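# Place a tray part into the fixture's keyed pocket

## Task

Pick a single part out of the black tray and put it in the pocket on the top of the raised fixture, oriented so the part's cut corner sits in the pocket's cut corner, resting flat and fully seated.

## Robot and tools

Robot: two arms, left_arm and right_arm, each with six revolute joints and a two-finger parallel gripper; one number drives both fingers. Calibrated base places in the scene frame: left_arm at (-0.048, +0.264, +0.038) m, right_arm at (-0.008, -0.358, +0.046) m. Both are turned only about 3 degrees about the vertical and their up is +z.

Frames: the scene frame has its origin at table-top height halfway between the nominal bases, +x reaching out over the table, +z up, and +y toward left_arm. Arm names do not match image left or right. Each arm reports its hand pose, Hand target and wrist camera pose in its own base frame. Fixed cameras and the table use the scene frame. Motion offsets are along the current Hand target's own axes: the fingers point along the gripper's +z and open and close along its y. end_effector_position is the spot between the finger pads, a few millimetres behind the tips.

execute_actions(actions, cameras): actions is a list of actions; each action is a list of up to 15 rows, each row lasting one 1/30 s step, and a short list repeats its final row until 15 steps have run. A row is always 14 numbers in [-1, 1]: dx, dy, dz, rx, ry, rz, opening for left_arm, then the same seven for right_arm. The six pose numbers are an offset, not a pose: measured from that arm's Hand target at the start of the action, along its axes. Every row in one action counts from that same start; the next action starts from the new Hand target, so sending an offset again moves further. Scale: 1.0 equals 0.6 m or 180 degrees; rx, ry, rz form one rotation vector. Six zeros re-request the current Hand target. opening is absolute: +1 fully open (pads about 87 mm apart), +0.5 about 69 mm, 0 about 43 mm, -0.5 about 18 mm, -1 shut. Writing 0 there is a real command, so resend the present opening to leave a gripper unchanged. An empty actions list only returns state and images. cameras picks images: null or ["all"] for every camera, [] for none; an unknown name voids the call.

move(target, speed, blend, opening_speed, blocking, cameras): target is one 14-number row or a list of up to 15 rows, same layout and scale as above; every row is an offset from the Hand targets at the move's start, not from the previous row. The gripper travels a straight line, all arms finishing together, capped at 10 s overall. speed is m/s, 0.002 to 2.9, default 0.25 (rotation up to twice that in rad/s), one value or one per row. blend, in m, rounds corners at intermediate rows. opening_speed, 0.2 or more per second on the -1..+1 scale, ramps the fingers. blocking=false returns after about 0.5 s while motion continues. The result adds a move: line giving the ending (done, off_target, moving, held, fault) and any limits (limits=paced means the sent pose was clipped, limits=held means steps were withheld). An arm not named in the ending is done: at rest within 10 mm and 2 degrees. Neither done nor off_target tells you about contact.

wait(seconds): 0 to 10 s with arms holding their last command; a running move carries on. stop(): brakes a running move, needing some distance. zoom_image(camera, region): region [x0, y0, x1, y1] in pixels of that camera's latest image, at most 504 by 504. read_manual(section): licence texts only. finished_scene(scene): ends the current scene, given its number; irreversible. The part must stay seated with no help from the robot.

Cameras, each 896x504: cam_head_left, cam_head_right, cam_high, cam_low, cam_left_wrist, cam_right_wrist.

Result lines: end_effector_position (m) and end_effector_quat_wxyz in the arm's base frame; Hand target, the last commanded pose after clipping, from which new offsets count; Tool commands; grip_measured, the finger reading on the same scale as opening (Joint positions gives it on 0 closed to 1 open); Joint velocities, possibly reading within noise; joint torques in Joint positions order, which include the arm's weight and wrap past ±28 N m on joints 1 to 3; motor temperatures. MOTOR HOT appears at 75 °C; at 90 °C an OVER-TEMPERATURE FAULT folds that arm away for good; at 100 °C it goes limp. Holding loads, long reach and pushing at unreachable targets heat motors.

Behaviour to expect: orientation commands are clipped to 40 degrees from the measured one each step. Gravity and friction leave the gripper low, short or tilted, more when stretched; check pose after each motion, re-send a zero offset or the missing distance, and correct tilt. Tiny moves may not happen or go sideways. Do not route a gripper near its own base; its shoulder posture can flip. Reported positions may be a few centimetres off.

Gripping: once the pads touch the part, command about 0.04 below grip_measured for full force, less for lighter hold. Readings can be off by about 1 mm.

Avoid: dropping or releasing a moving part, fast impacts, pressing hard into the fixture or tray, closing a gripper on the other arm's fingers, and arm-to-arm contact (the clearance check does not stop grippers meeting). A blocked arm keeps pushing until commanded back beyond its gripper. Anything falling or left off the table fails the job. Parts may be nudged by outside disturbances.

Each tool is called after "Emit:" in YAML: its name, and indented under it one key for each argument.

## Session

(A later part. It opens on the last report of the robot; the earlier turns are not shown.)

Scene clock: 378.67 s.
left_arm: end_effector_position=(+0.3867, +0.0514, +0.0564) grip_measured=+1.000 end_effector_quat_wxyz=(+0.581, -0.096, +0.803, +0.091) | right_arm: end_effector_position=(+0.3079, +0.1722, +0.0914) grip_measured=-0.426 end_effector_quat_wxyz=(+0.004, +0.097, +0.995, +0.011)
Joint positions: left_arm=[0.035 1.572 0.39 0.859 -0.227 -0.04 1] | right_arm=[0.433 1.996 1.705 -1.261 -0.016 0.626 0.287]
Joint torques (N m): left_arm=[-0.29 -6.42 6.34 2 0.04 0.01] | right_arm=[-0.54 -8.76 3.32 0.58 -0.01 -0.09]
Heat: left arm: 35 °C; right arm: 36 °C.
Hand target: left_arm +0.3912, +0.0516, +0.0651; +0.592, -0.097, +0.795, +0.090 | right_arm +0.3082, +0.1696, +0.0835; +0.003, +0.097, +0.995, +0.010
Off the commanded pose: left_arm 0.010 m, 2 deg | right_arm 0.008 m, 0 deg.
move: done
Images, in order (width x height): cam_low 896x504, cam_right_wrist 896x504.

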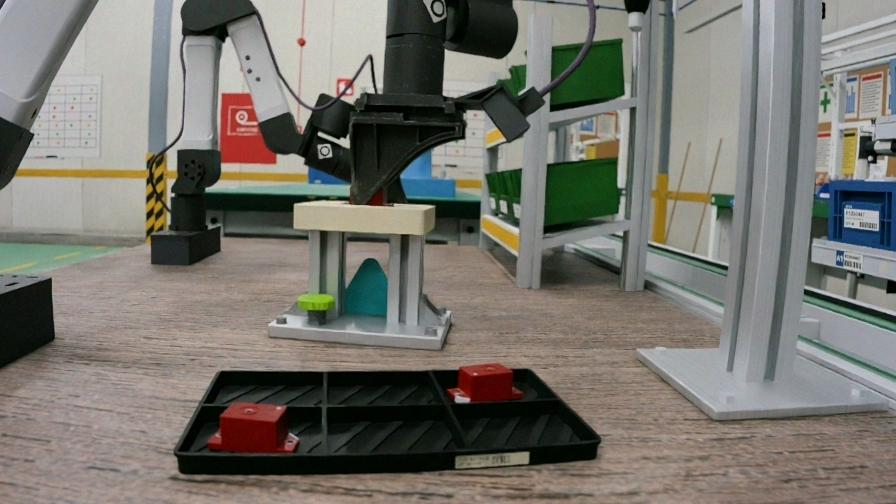

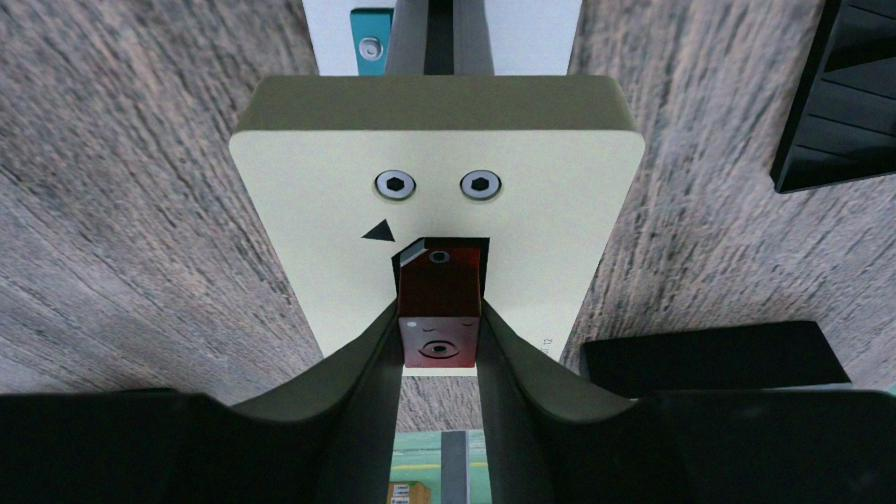

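Emit:
move:
  target:
    - [0,0,0,0,0,0,1,0,0,-0.011,0,0,0,-0.52]
    - [0,0,0,0,0,0,1,0,0,-0.011,0,0,0,-0.3]
  speed: 0.02
  opening_speed: 0.2

Emit:
zoom_image:
  camera: "cam_right_wrist"
  region: [340, 120, 540, 400]

Emit:
zoom_image:
  camera: "cam_low"
  region: [325, 180, 410, 215]

Scene clock: 412.70 s.
left_arm: end_effector_position=(+0.3867, +0.0514, +0.0564) grip_measured=+1.000 end_effector_quat_wxyz=(+0.581, -0.096, +0.803, +0.091) | right_arm: end_effector_position=(+0.3076, +0.1740, +0.0918) grip_measured=-0.300 end_effector_quat_wxyz=(+0.003, +0.096, +0.995, +0.016)
Joint positions: left_arm=[0.035 1.572 0.39 0.859 -0.227 -0.04 1] | right_arm=[0.433 1.996 1.705 -1.259 -0.026 0.626 0.35]
Joint torques (N m): left_arm=[-0.31 -6.43 6.34 1.99 0.04 0.01] | right_arm=[-0.57 -8.92 5.08 0.31 0.09 -0.08]
Heat: left arm: 36 °C; right arm: 35 °C.
Hand target: left_arm +0.3912, +0.0516, +0.0651; +0.592, -0.097, +0.795, +0.090 | right_arm +0.3082, +0.1695, +0.0901; +0.003, +0.097, +0.995, +0.010
Off the commanded pose: left_arm 0.010 m, 2 deg | right_arm 0.005 m, 1 deg.
move: done

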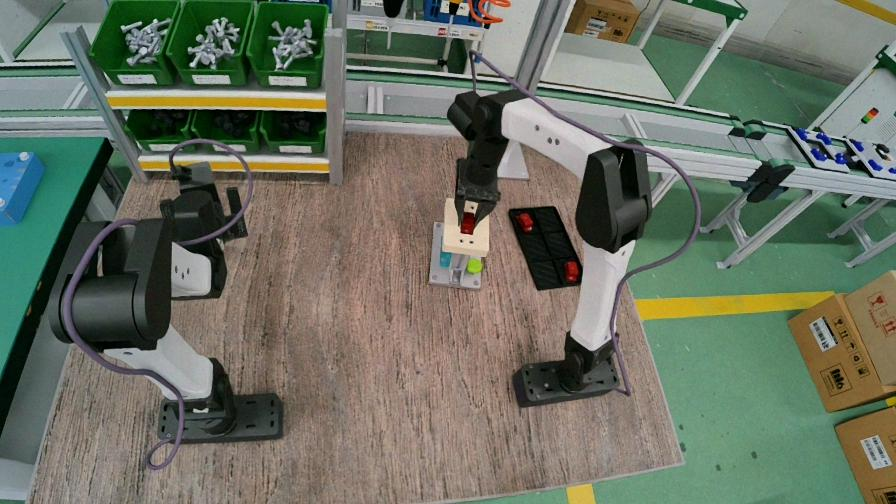

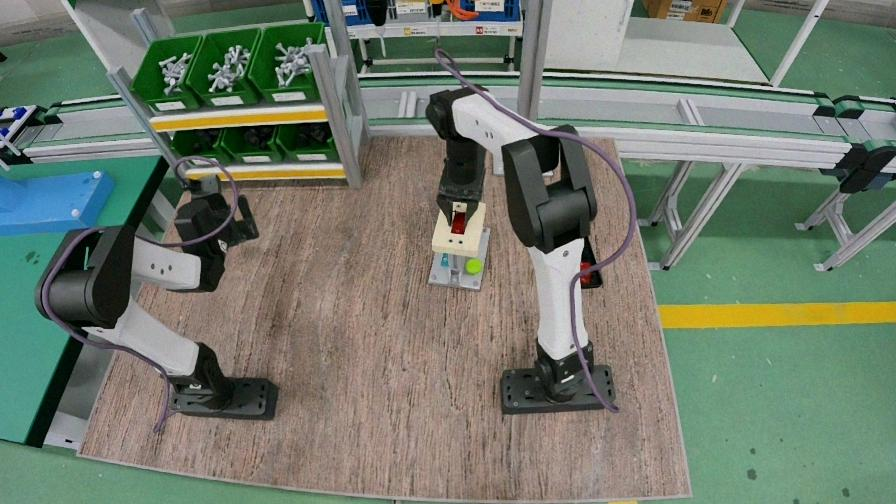

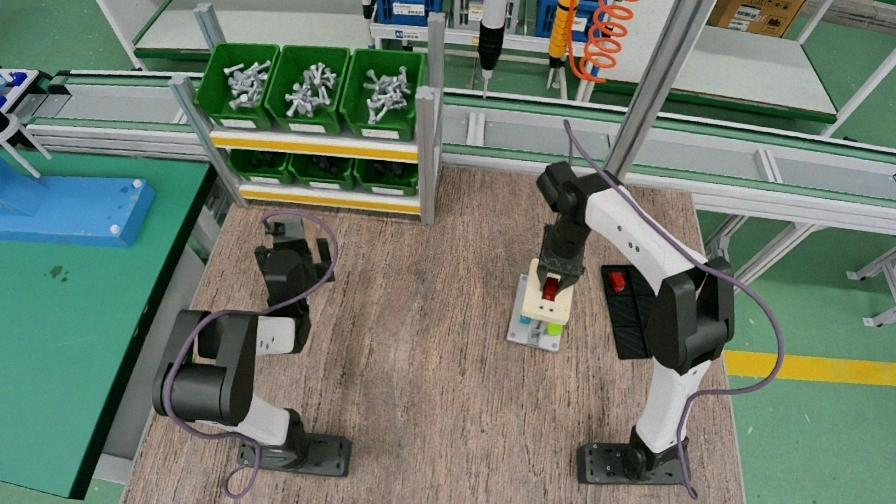

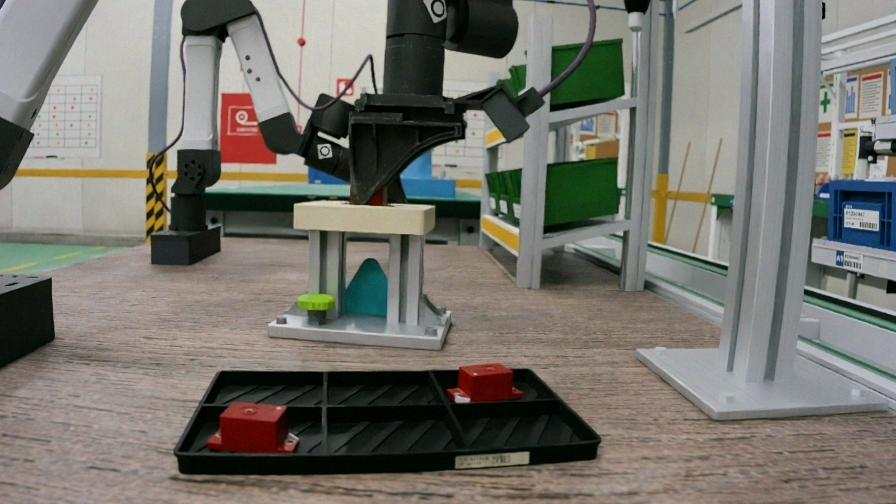

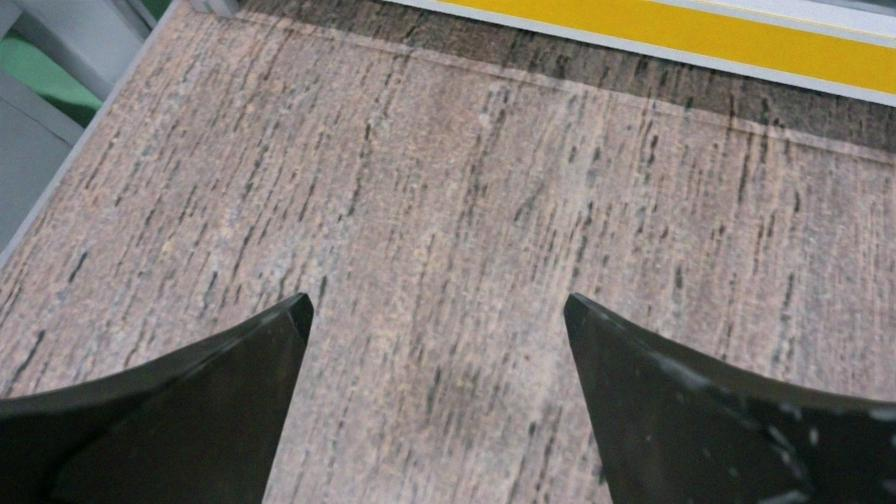

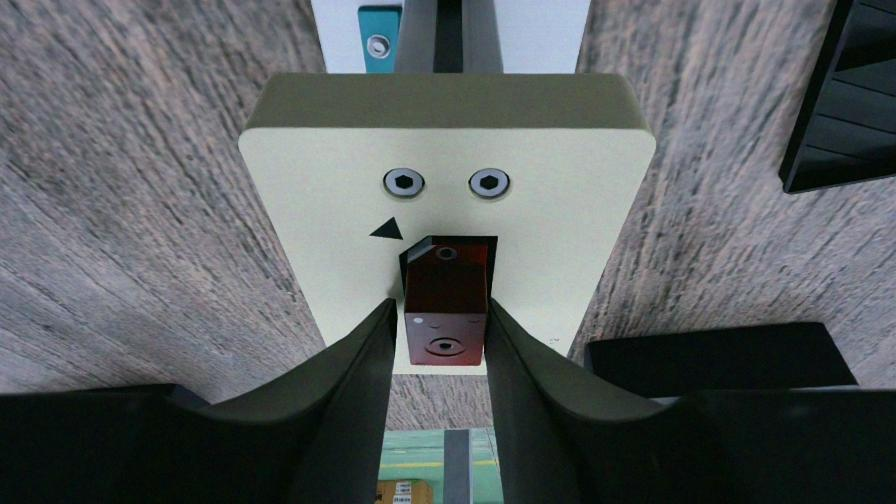

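Scaled by 1.800 (camera's finer frame: 1280x720).

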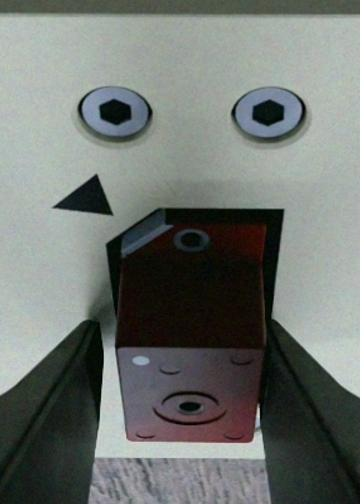

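Scaled by 5.929 (camera's finer frame: 1280x720).

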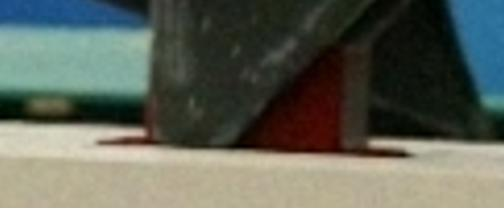

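Emit:
move:
  target:
    - [0,0,0,0,0,0,1,0,-0.005,-0.004,0,0,0,-0.1]
    - [0,0,0,0,0,0,1,0,-0.005,-0.07,0,0,0,-0.1]
  speed: 0.08
  opening_speed: 0.3

Emit:
zoom_image:
  camera: "cam_right_wrist"
  region: [340, 150, 540, 430]

Emit:
zoom_image:
  camera: "cam_low"
  region: [325, 180, 410, 215]

Emit:
zoom_image:
  camera: "cam_high"
  region: [525, 260, 575, 310]

Scene clock: 422.57 s.
left_arm: end_effector_position=(+0.3867, +0.0514, +0.0564) grip_measured=+1.000 end_effector_quat_wxyz=(+0.581, -0.096, +0.803, +0.091) | right_arm: end_effector_position=(+0.3015, +0.1672, +0.1234) grip_measured=-0.100 end_effector_quat_wxyz=(-0.010, +0.096, +0.995, +0.007)
Joint positions: left_arm=[0.035 1.572 0.39 0.859 -0.227 -0.04 1] | right_arm=[0.426 1.995 1.826 -1.412 -0.021 0.617 0.45]
Joint torques (N m): left_arm=[-0.32 -6.43 6.34 1.99 0.04 0.01] | right_arm=[-0.65 -9.43 7.73 0.14 0.03 -0.07]
Heat: left arm: 36 °C; right arm: 35 °C.
Hand target: left_arm +0.3912, +0.0516, +0.0651; +0.592, -0.097, +0.795, +0.090 | right_arm +0.3073, +0.1656, +0.1320; +0.003, +0.097, +0.995, +0.010
Off the commanded pose: left_arm 0.010 m, 2 deg | right_arm 0.011 m, 2 deg.
move: off_target (right_arm)

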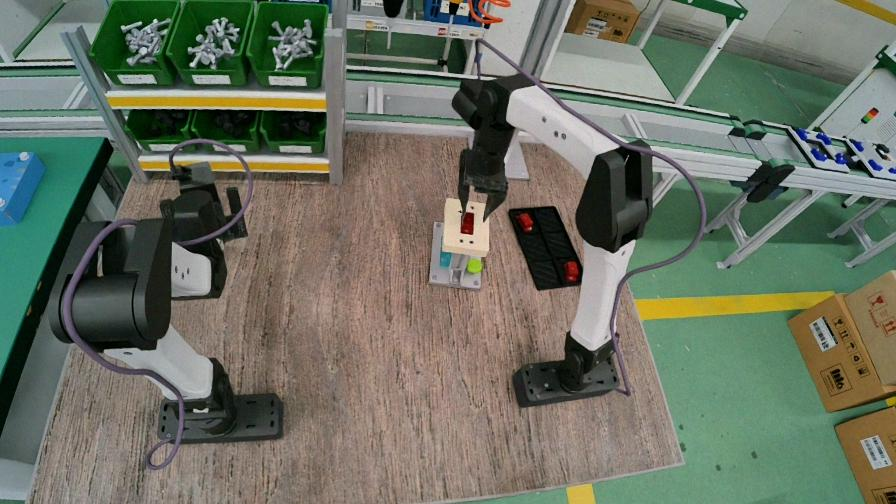

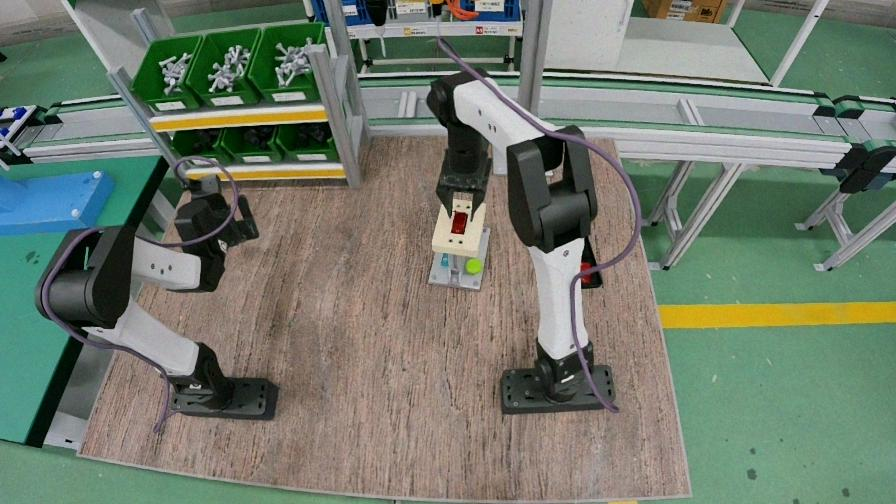

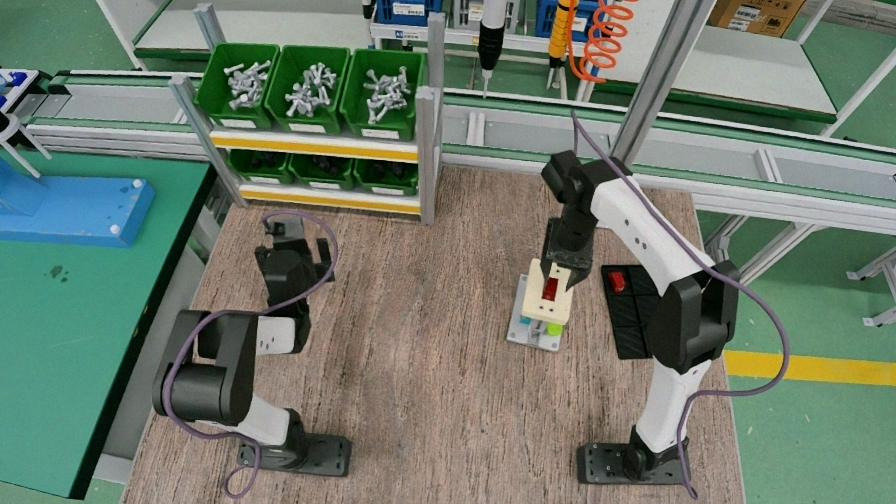

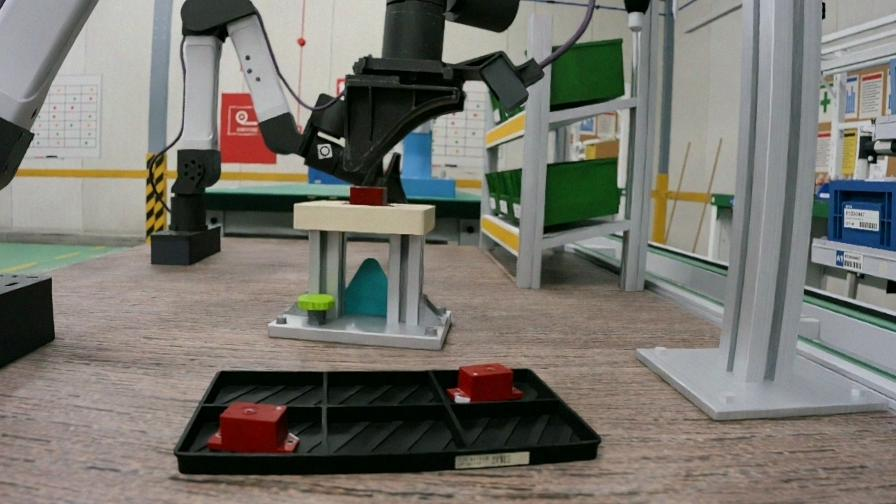

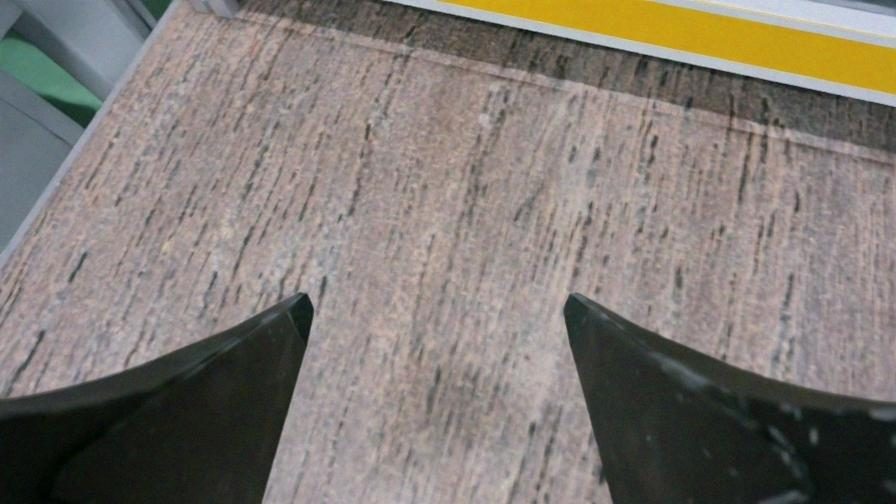

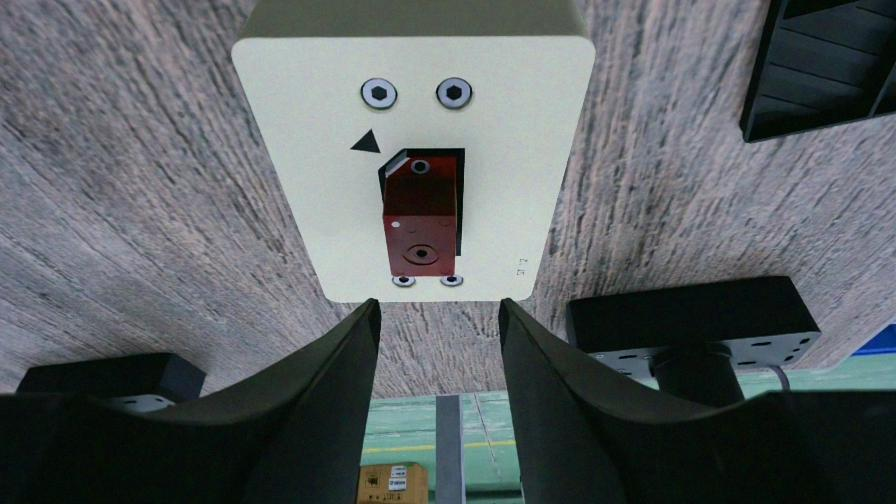

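Scaled by 1.800 (camera's finer frame: 1280x720).

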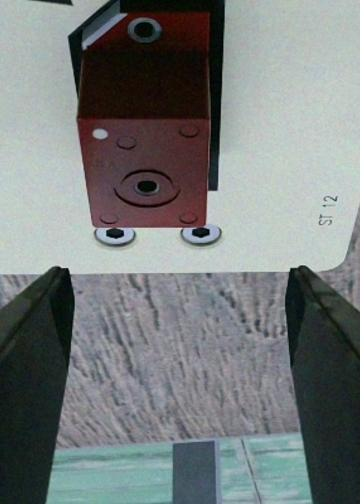

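Scaled by 5.929 (camera's finer frame: 1280x720).

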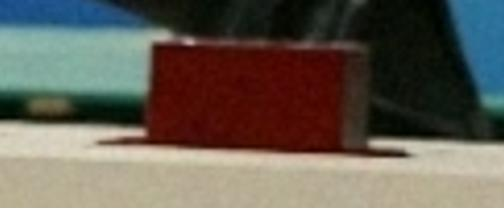

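Scaled by 10.080 (camera's finer frame: 1280x720).

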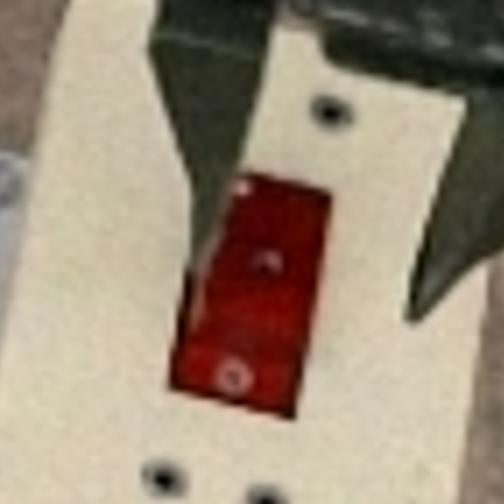

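Emit:
zoom_image:
  camera: "cam_right_wrist"
  region: [360, 125, 490, 295]

Emit:
zoom_image:
  camera: "cam_head_left"
  region: [440, 190, 500, 250]

Emit:
zoom_image:
  camera: "cam_head_right"
  region: [425, 195, 495, 255]

Scaled by 2.965 (camera's finer frame: 1280x720).

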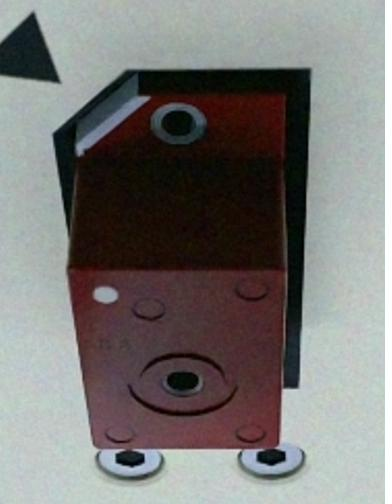

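Scaled by 8.400 (camera's finer frame: 1280x720).

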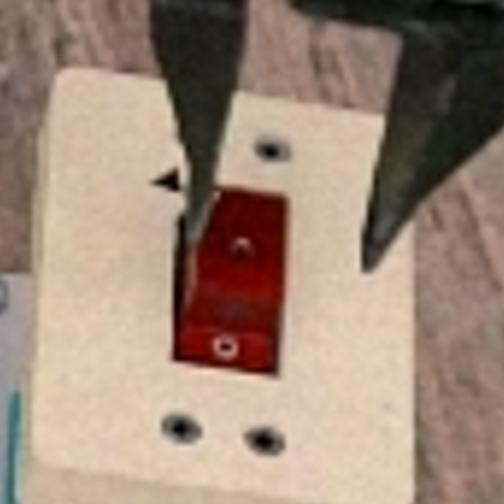

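Scaled by 7.200 (camera's finer frame: 1280x720).

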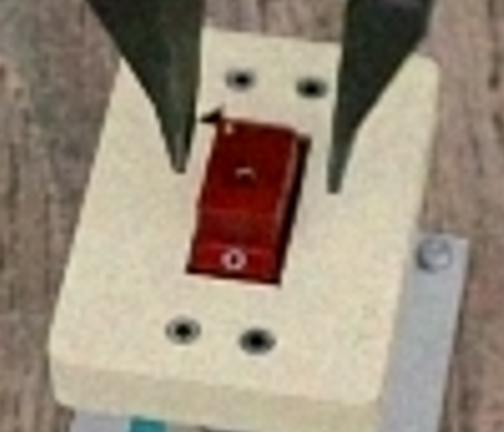

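Emit:
move:
  target:
    - [0,0,0,0,0,0,1,0,0.02,0,0,0,0,-1]
    - [0,0,0,0,0,0,1,0,0.02,0.027,0,0,0,-1]
  speed: [0.03,0.03]

Emit:
zoom_image:
  camera: "cam_low"
  region: [325, 180, 410, 215]

Scene clock: 444.07 s.
left_arm: end_effector_position=(+0.3867, +0.0514, +0.0564) grip_measured=+1.000 end_effector_quat_wxyz=(+0.581, -0.096, +0.803, +0.091) | right_arm: end_effector_position=(+0.3099, +0.1765, +0.1192) grip_measured=-1.000 end_effector_quat_wxyz=(+0.002, +0.096, +0.995, +0.013)
Joint positions: left_arm=[0.035 1.572 0.39 0.859 -0.227 -0.04 1] | right_arm=[0.439 2.014 1.84 -1.379 -0.021 0.63 0]
Joint torques (N m): left_arm=[-0.32 -6.43 6.32 2 0.04 0.01] | right_arm=[0.55 -8.87 4.83 0.39 0.04 0.05]
Heat: left arm: 36 °C; right arm: 37 °C.
Hand target: left_arm +0.3912, +0.0516, +0.0651; +0.592, -0.097, +0.795, +0.090 | right_arm +0.3097, +0.1778, +0.1161; +0.003, +0.097, +0.995, +0.010
Off the commanded pose: left_arm 0.010 m, 2 deg | right_arm 0.003 m, 0 deg.
move: done

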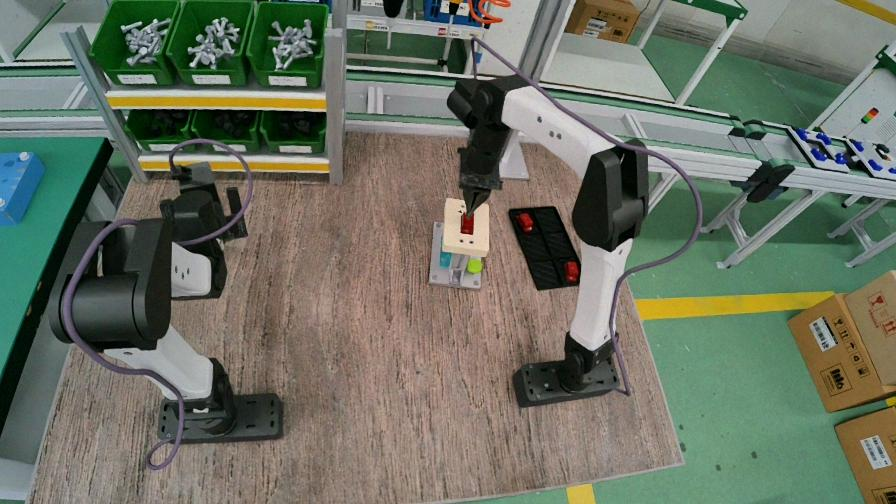

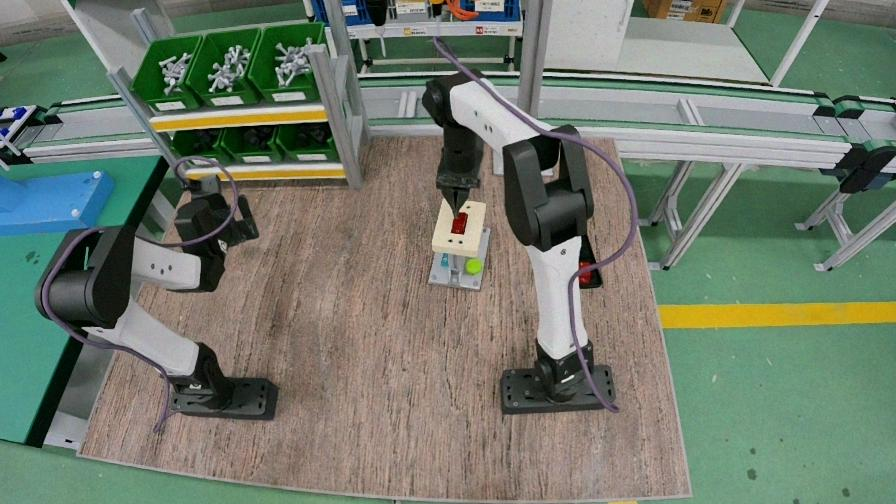

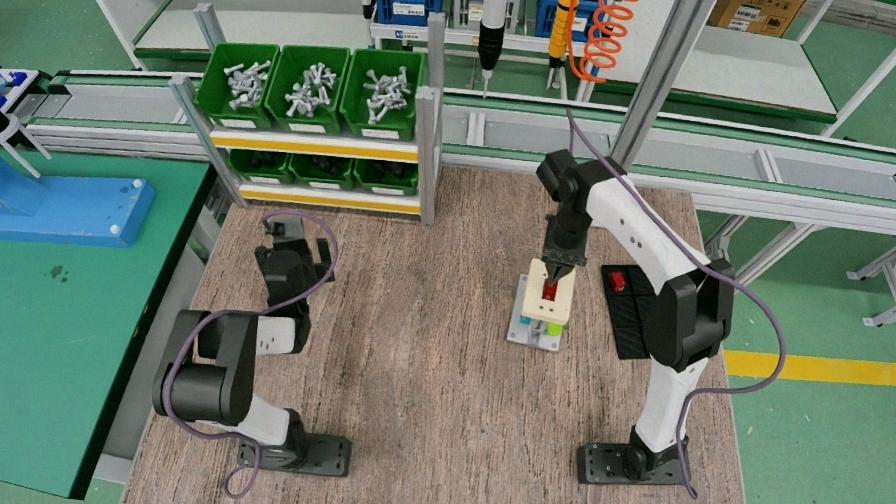

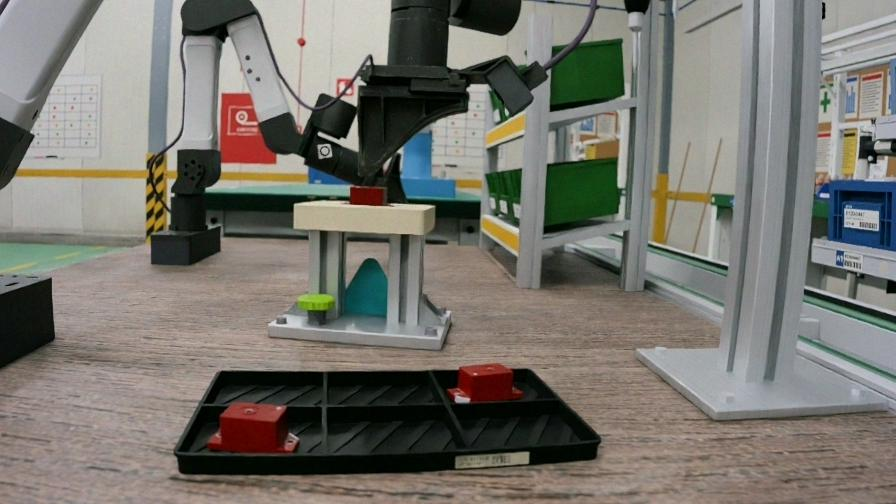

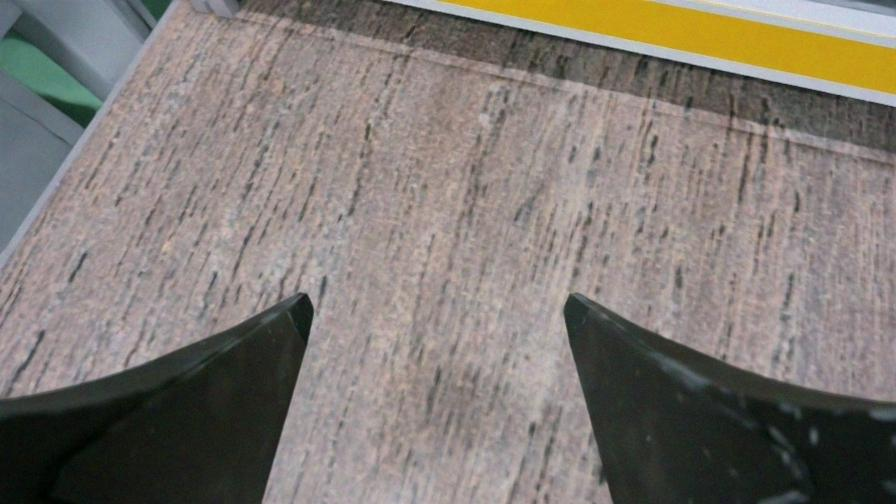

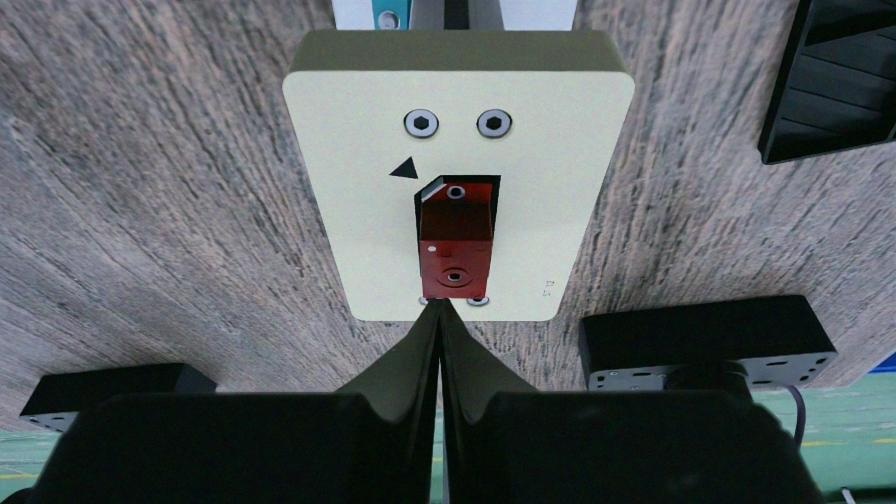

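Scaled by 5.929 (camera's finer frame: 1280x720).

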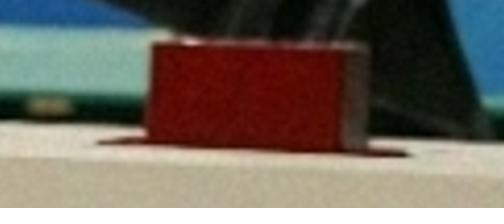

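Emit:
move:
  target:
    - [0,0,0,0,0,0,1,0.01,-0.0165,0,0,0,0,-1]
    - [0,0,0,0,0,0,1,0.01,-0.0165,0.022,0,0,0,-1]
  speed: [0.03,0.02]

Emit:
zoom_image:
  camera: "cam_low"
  region: [325, 180, 410, 215]

Emit:
zoom_image:
  camera: "cam_right_wrist"
  region: [340, 150, 540, 430]

Scene clock: 454.80 s.
left_arm: end_effector_position=(+0.3867, +0.0514, +0.0564) grip_measured=+1.000 end_effector_quat_wxyz=(+0.581, -0.096, +0.803, +0.091) | right_arm: end_effector_position=(+0.3003, +0.1717, +0.1083) grip_measured=-1.000 end_effector_quat_wxyz=(-0.001, +0.096, +0.995, +0.011)
Joint positions: left_arm=[0.035 1.572 0.39 0.859 -0.227 -0.04 1] | right_arm=[0.439 1.975 1.74 -1.326 -0.02 0.63 0]
Joint torques (N m): left_arm=[-0.31 -6.43 6.34 1.99 0.04 0.01] | right_arm=[-0.44 -9.03 3.59 0.55 0.03 -0.05]
Heat: left arm: 36 °C; right arm: 35 °C.
Hand target: left_arm +0.3912, +0.0516, +0.0651; +0.592, -0.097, +0.795, +0.090 | right_arm +0.3020, +0.1695, +0.1027; +0.003, +0.097, +0.995, +0.010
Off the commanded pose: left_arm 0.010 m, 2 deg | right_arm 0.006 m, 0 deg.
move: done

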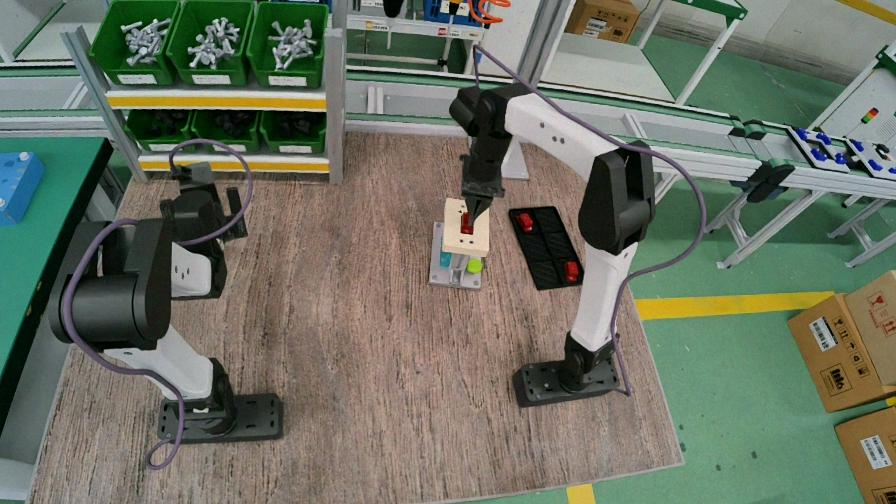

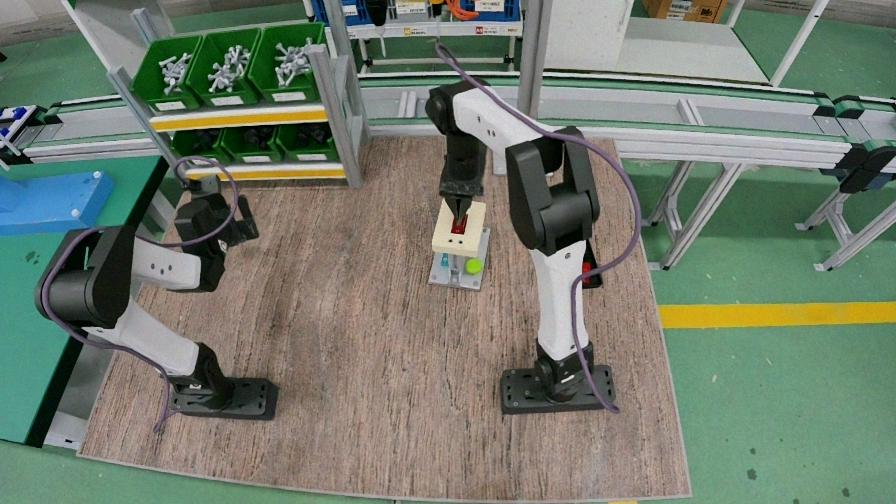

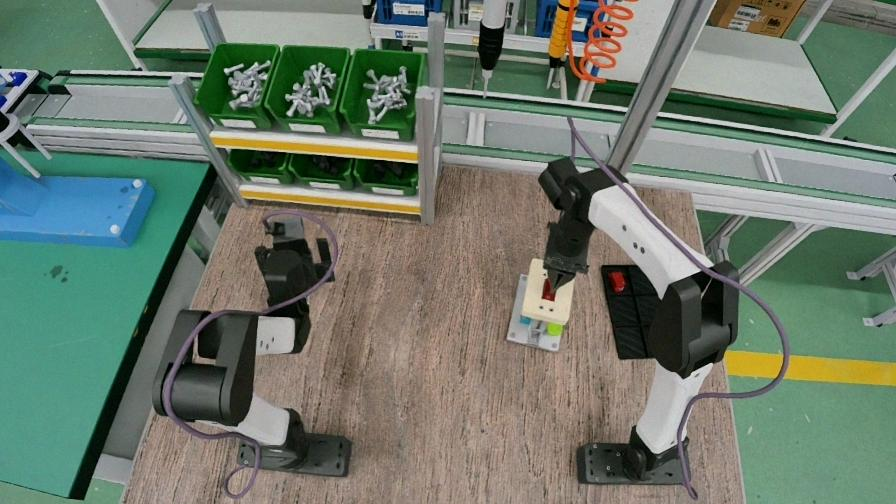

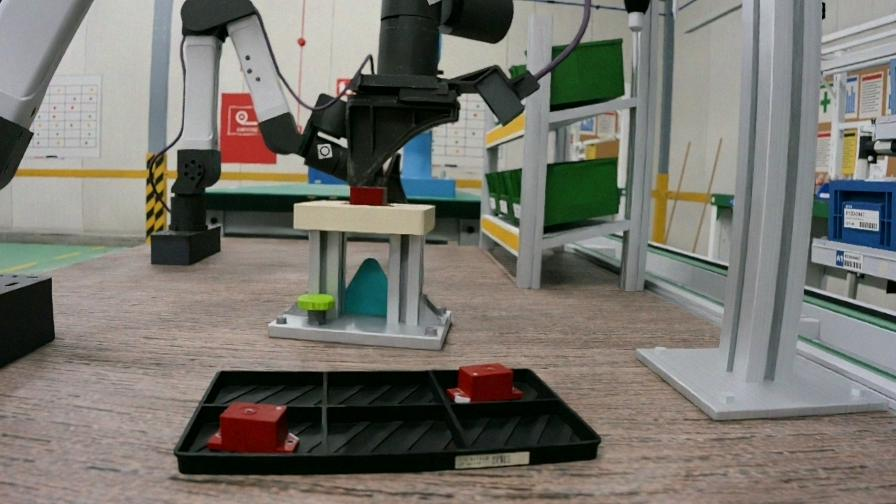

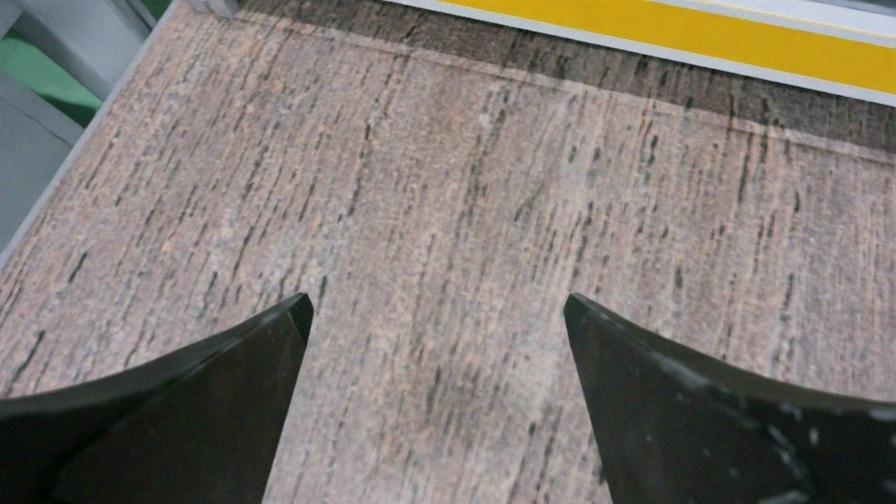

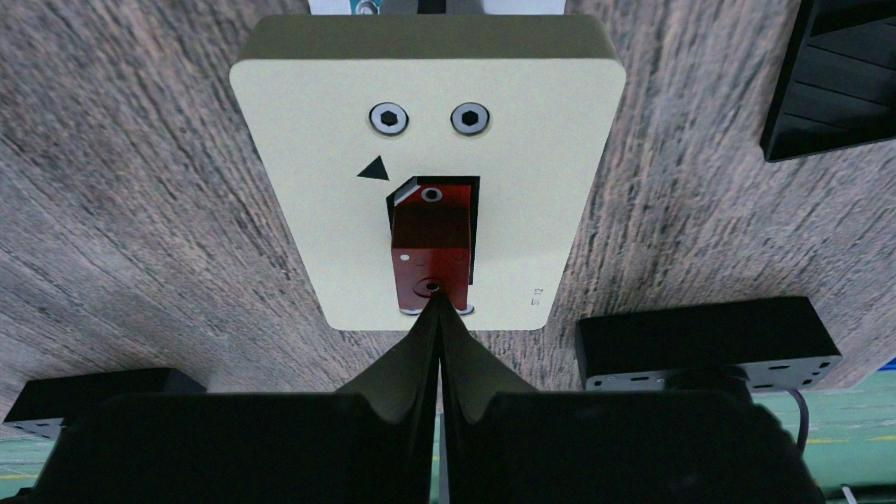

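Scaled by 5.929 (camera's finer frame: 1280x720).

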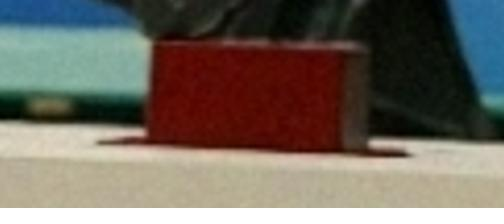

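Scaled by 1.800 (camera's finer frame: 1280x720).

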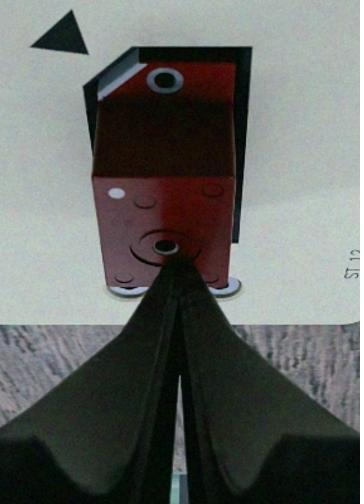

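Emit:
move:
  target: [0,0,0,0,0,0,1,-0.004,0.006,0.014,0,0,0,-1]
  speed: 0.02
  cameras: ["cam_low","cam_right_wrist"]

Emit:
zoom_image:
  camera: "cam_low"
  region: [325, 180, 410, 215]

Emit:
zoom_image:
  camera: "cam_right_wrist"
  region: [340, 150, 540, 430]

Scene clock: 462.90 s.
left_arm: end_effector_position=(+0.3867, +0.0514, +0.0564) grip_measured=+1.000 end_effector_quat_wxyz=(+0.581, -0.096, +0.803, +0.091) | right_arm: end_effector_position=(+0.3001, +0.1726, +0.1078) grip_measured=-1.000 end_effector_quat_wxyz=(-0.002, +0.096, +0.995, +0.013)
Joint positions: left_arm=[0.035 1.572 0.39 0.859 -0.227 -0.04 1] | right_arm=[0.439 1.975 1.737 -1.323 -0.025 0.63 0]
Joint torques (N m): left_arm=[-0.31 -6.42 6.34 1.99 0.04 0.01] | right_arm=[-0.06 -7.51 3.15 0.79 0.08 -0.01]
Heat: left arm: 36 °C; right arm: 35 °C.
Hand target: left_arm +0.3912, +0.0516, +0.0651; +0.592, -0.097, +0.795, +0.090 | right_arm +0.3052, +0.1728, +0.0944; +0.003, +0.097, +0.995, +0.010
Off the commanded pose: left_arm 0.010 m, 2 deg | right_arm 0.014 m, 1 deg.
move: off_target (right_arm)

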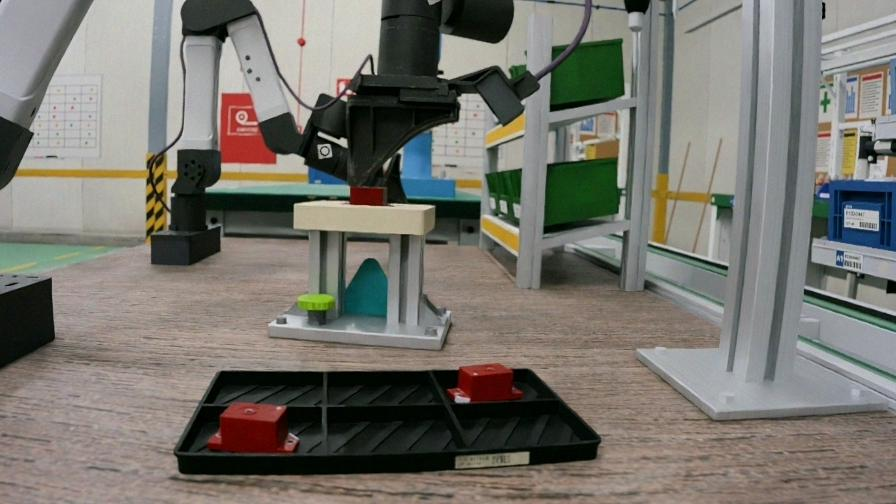

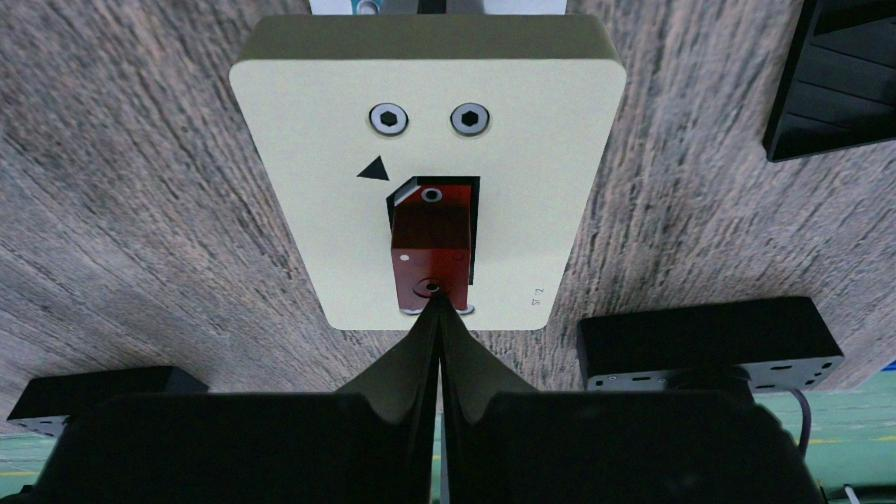

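Scaled by 5.929 (camera's finer frame: 1280x720).

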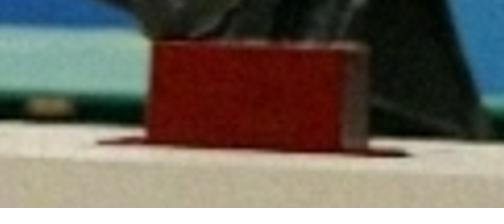

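Scaled by 1.800 (camera's finer frame: 1280x720).

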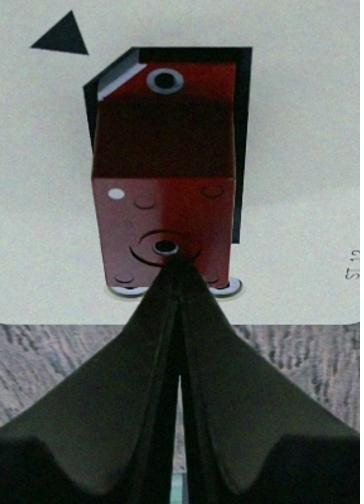

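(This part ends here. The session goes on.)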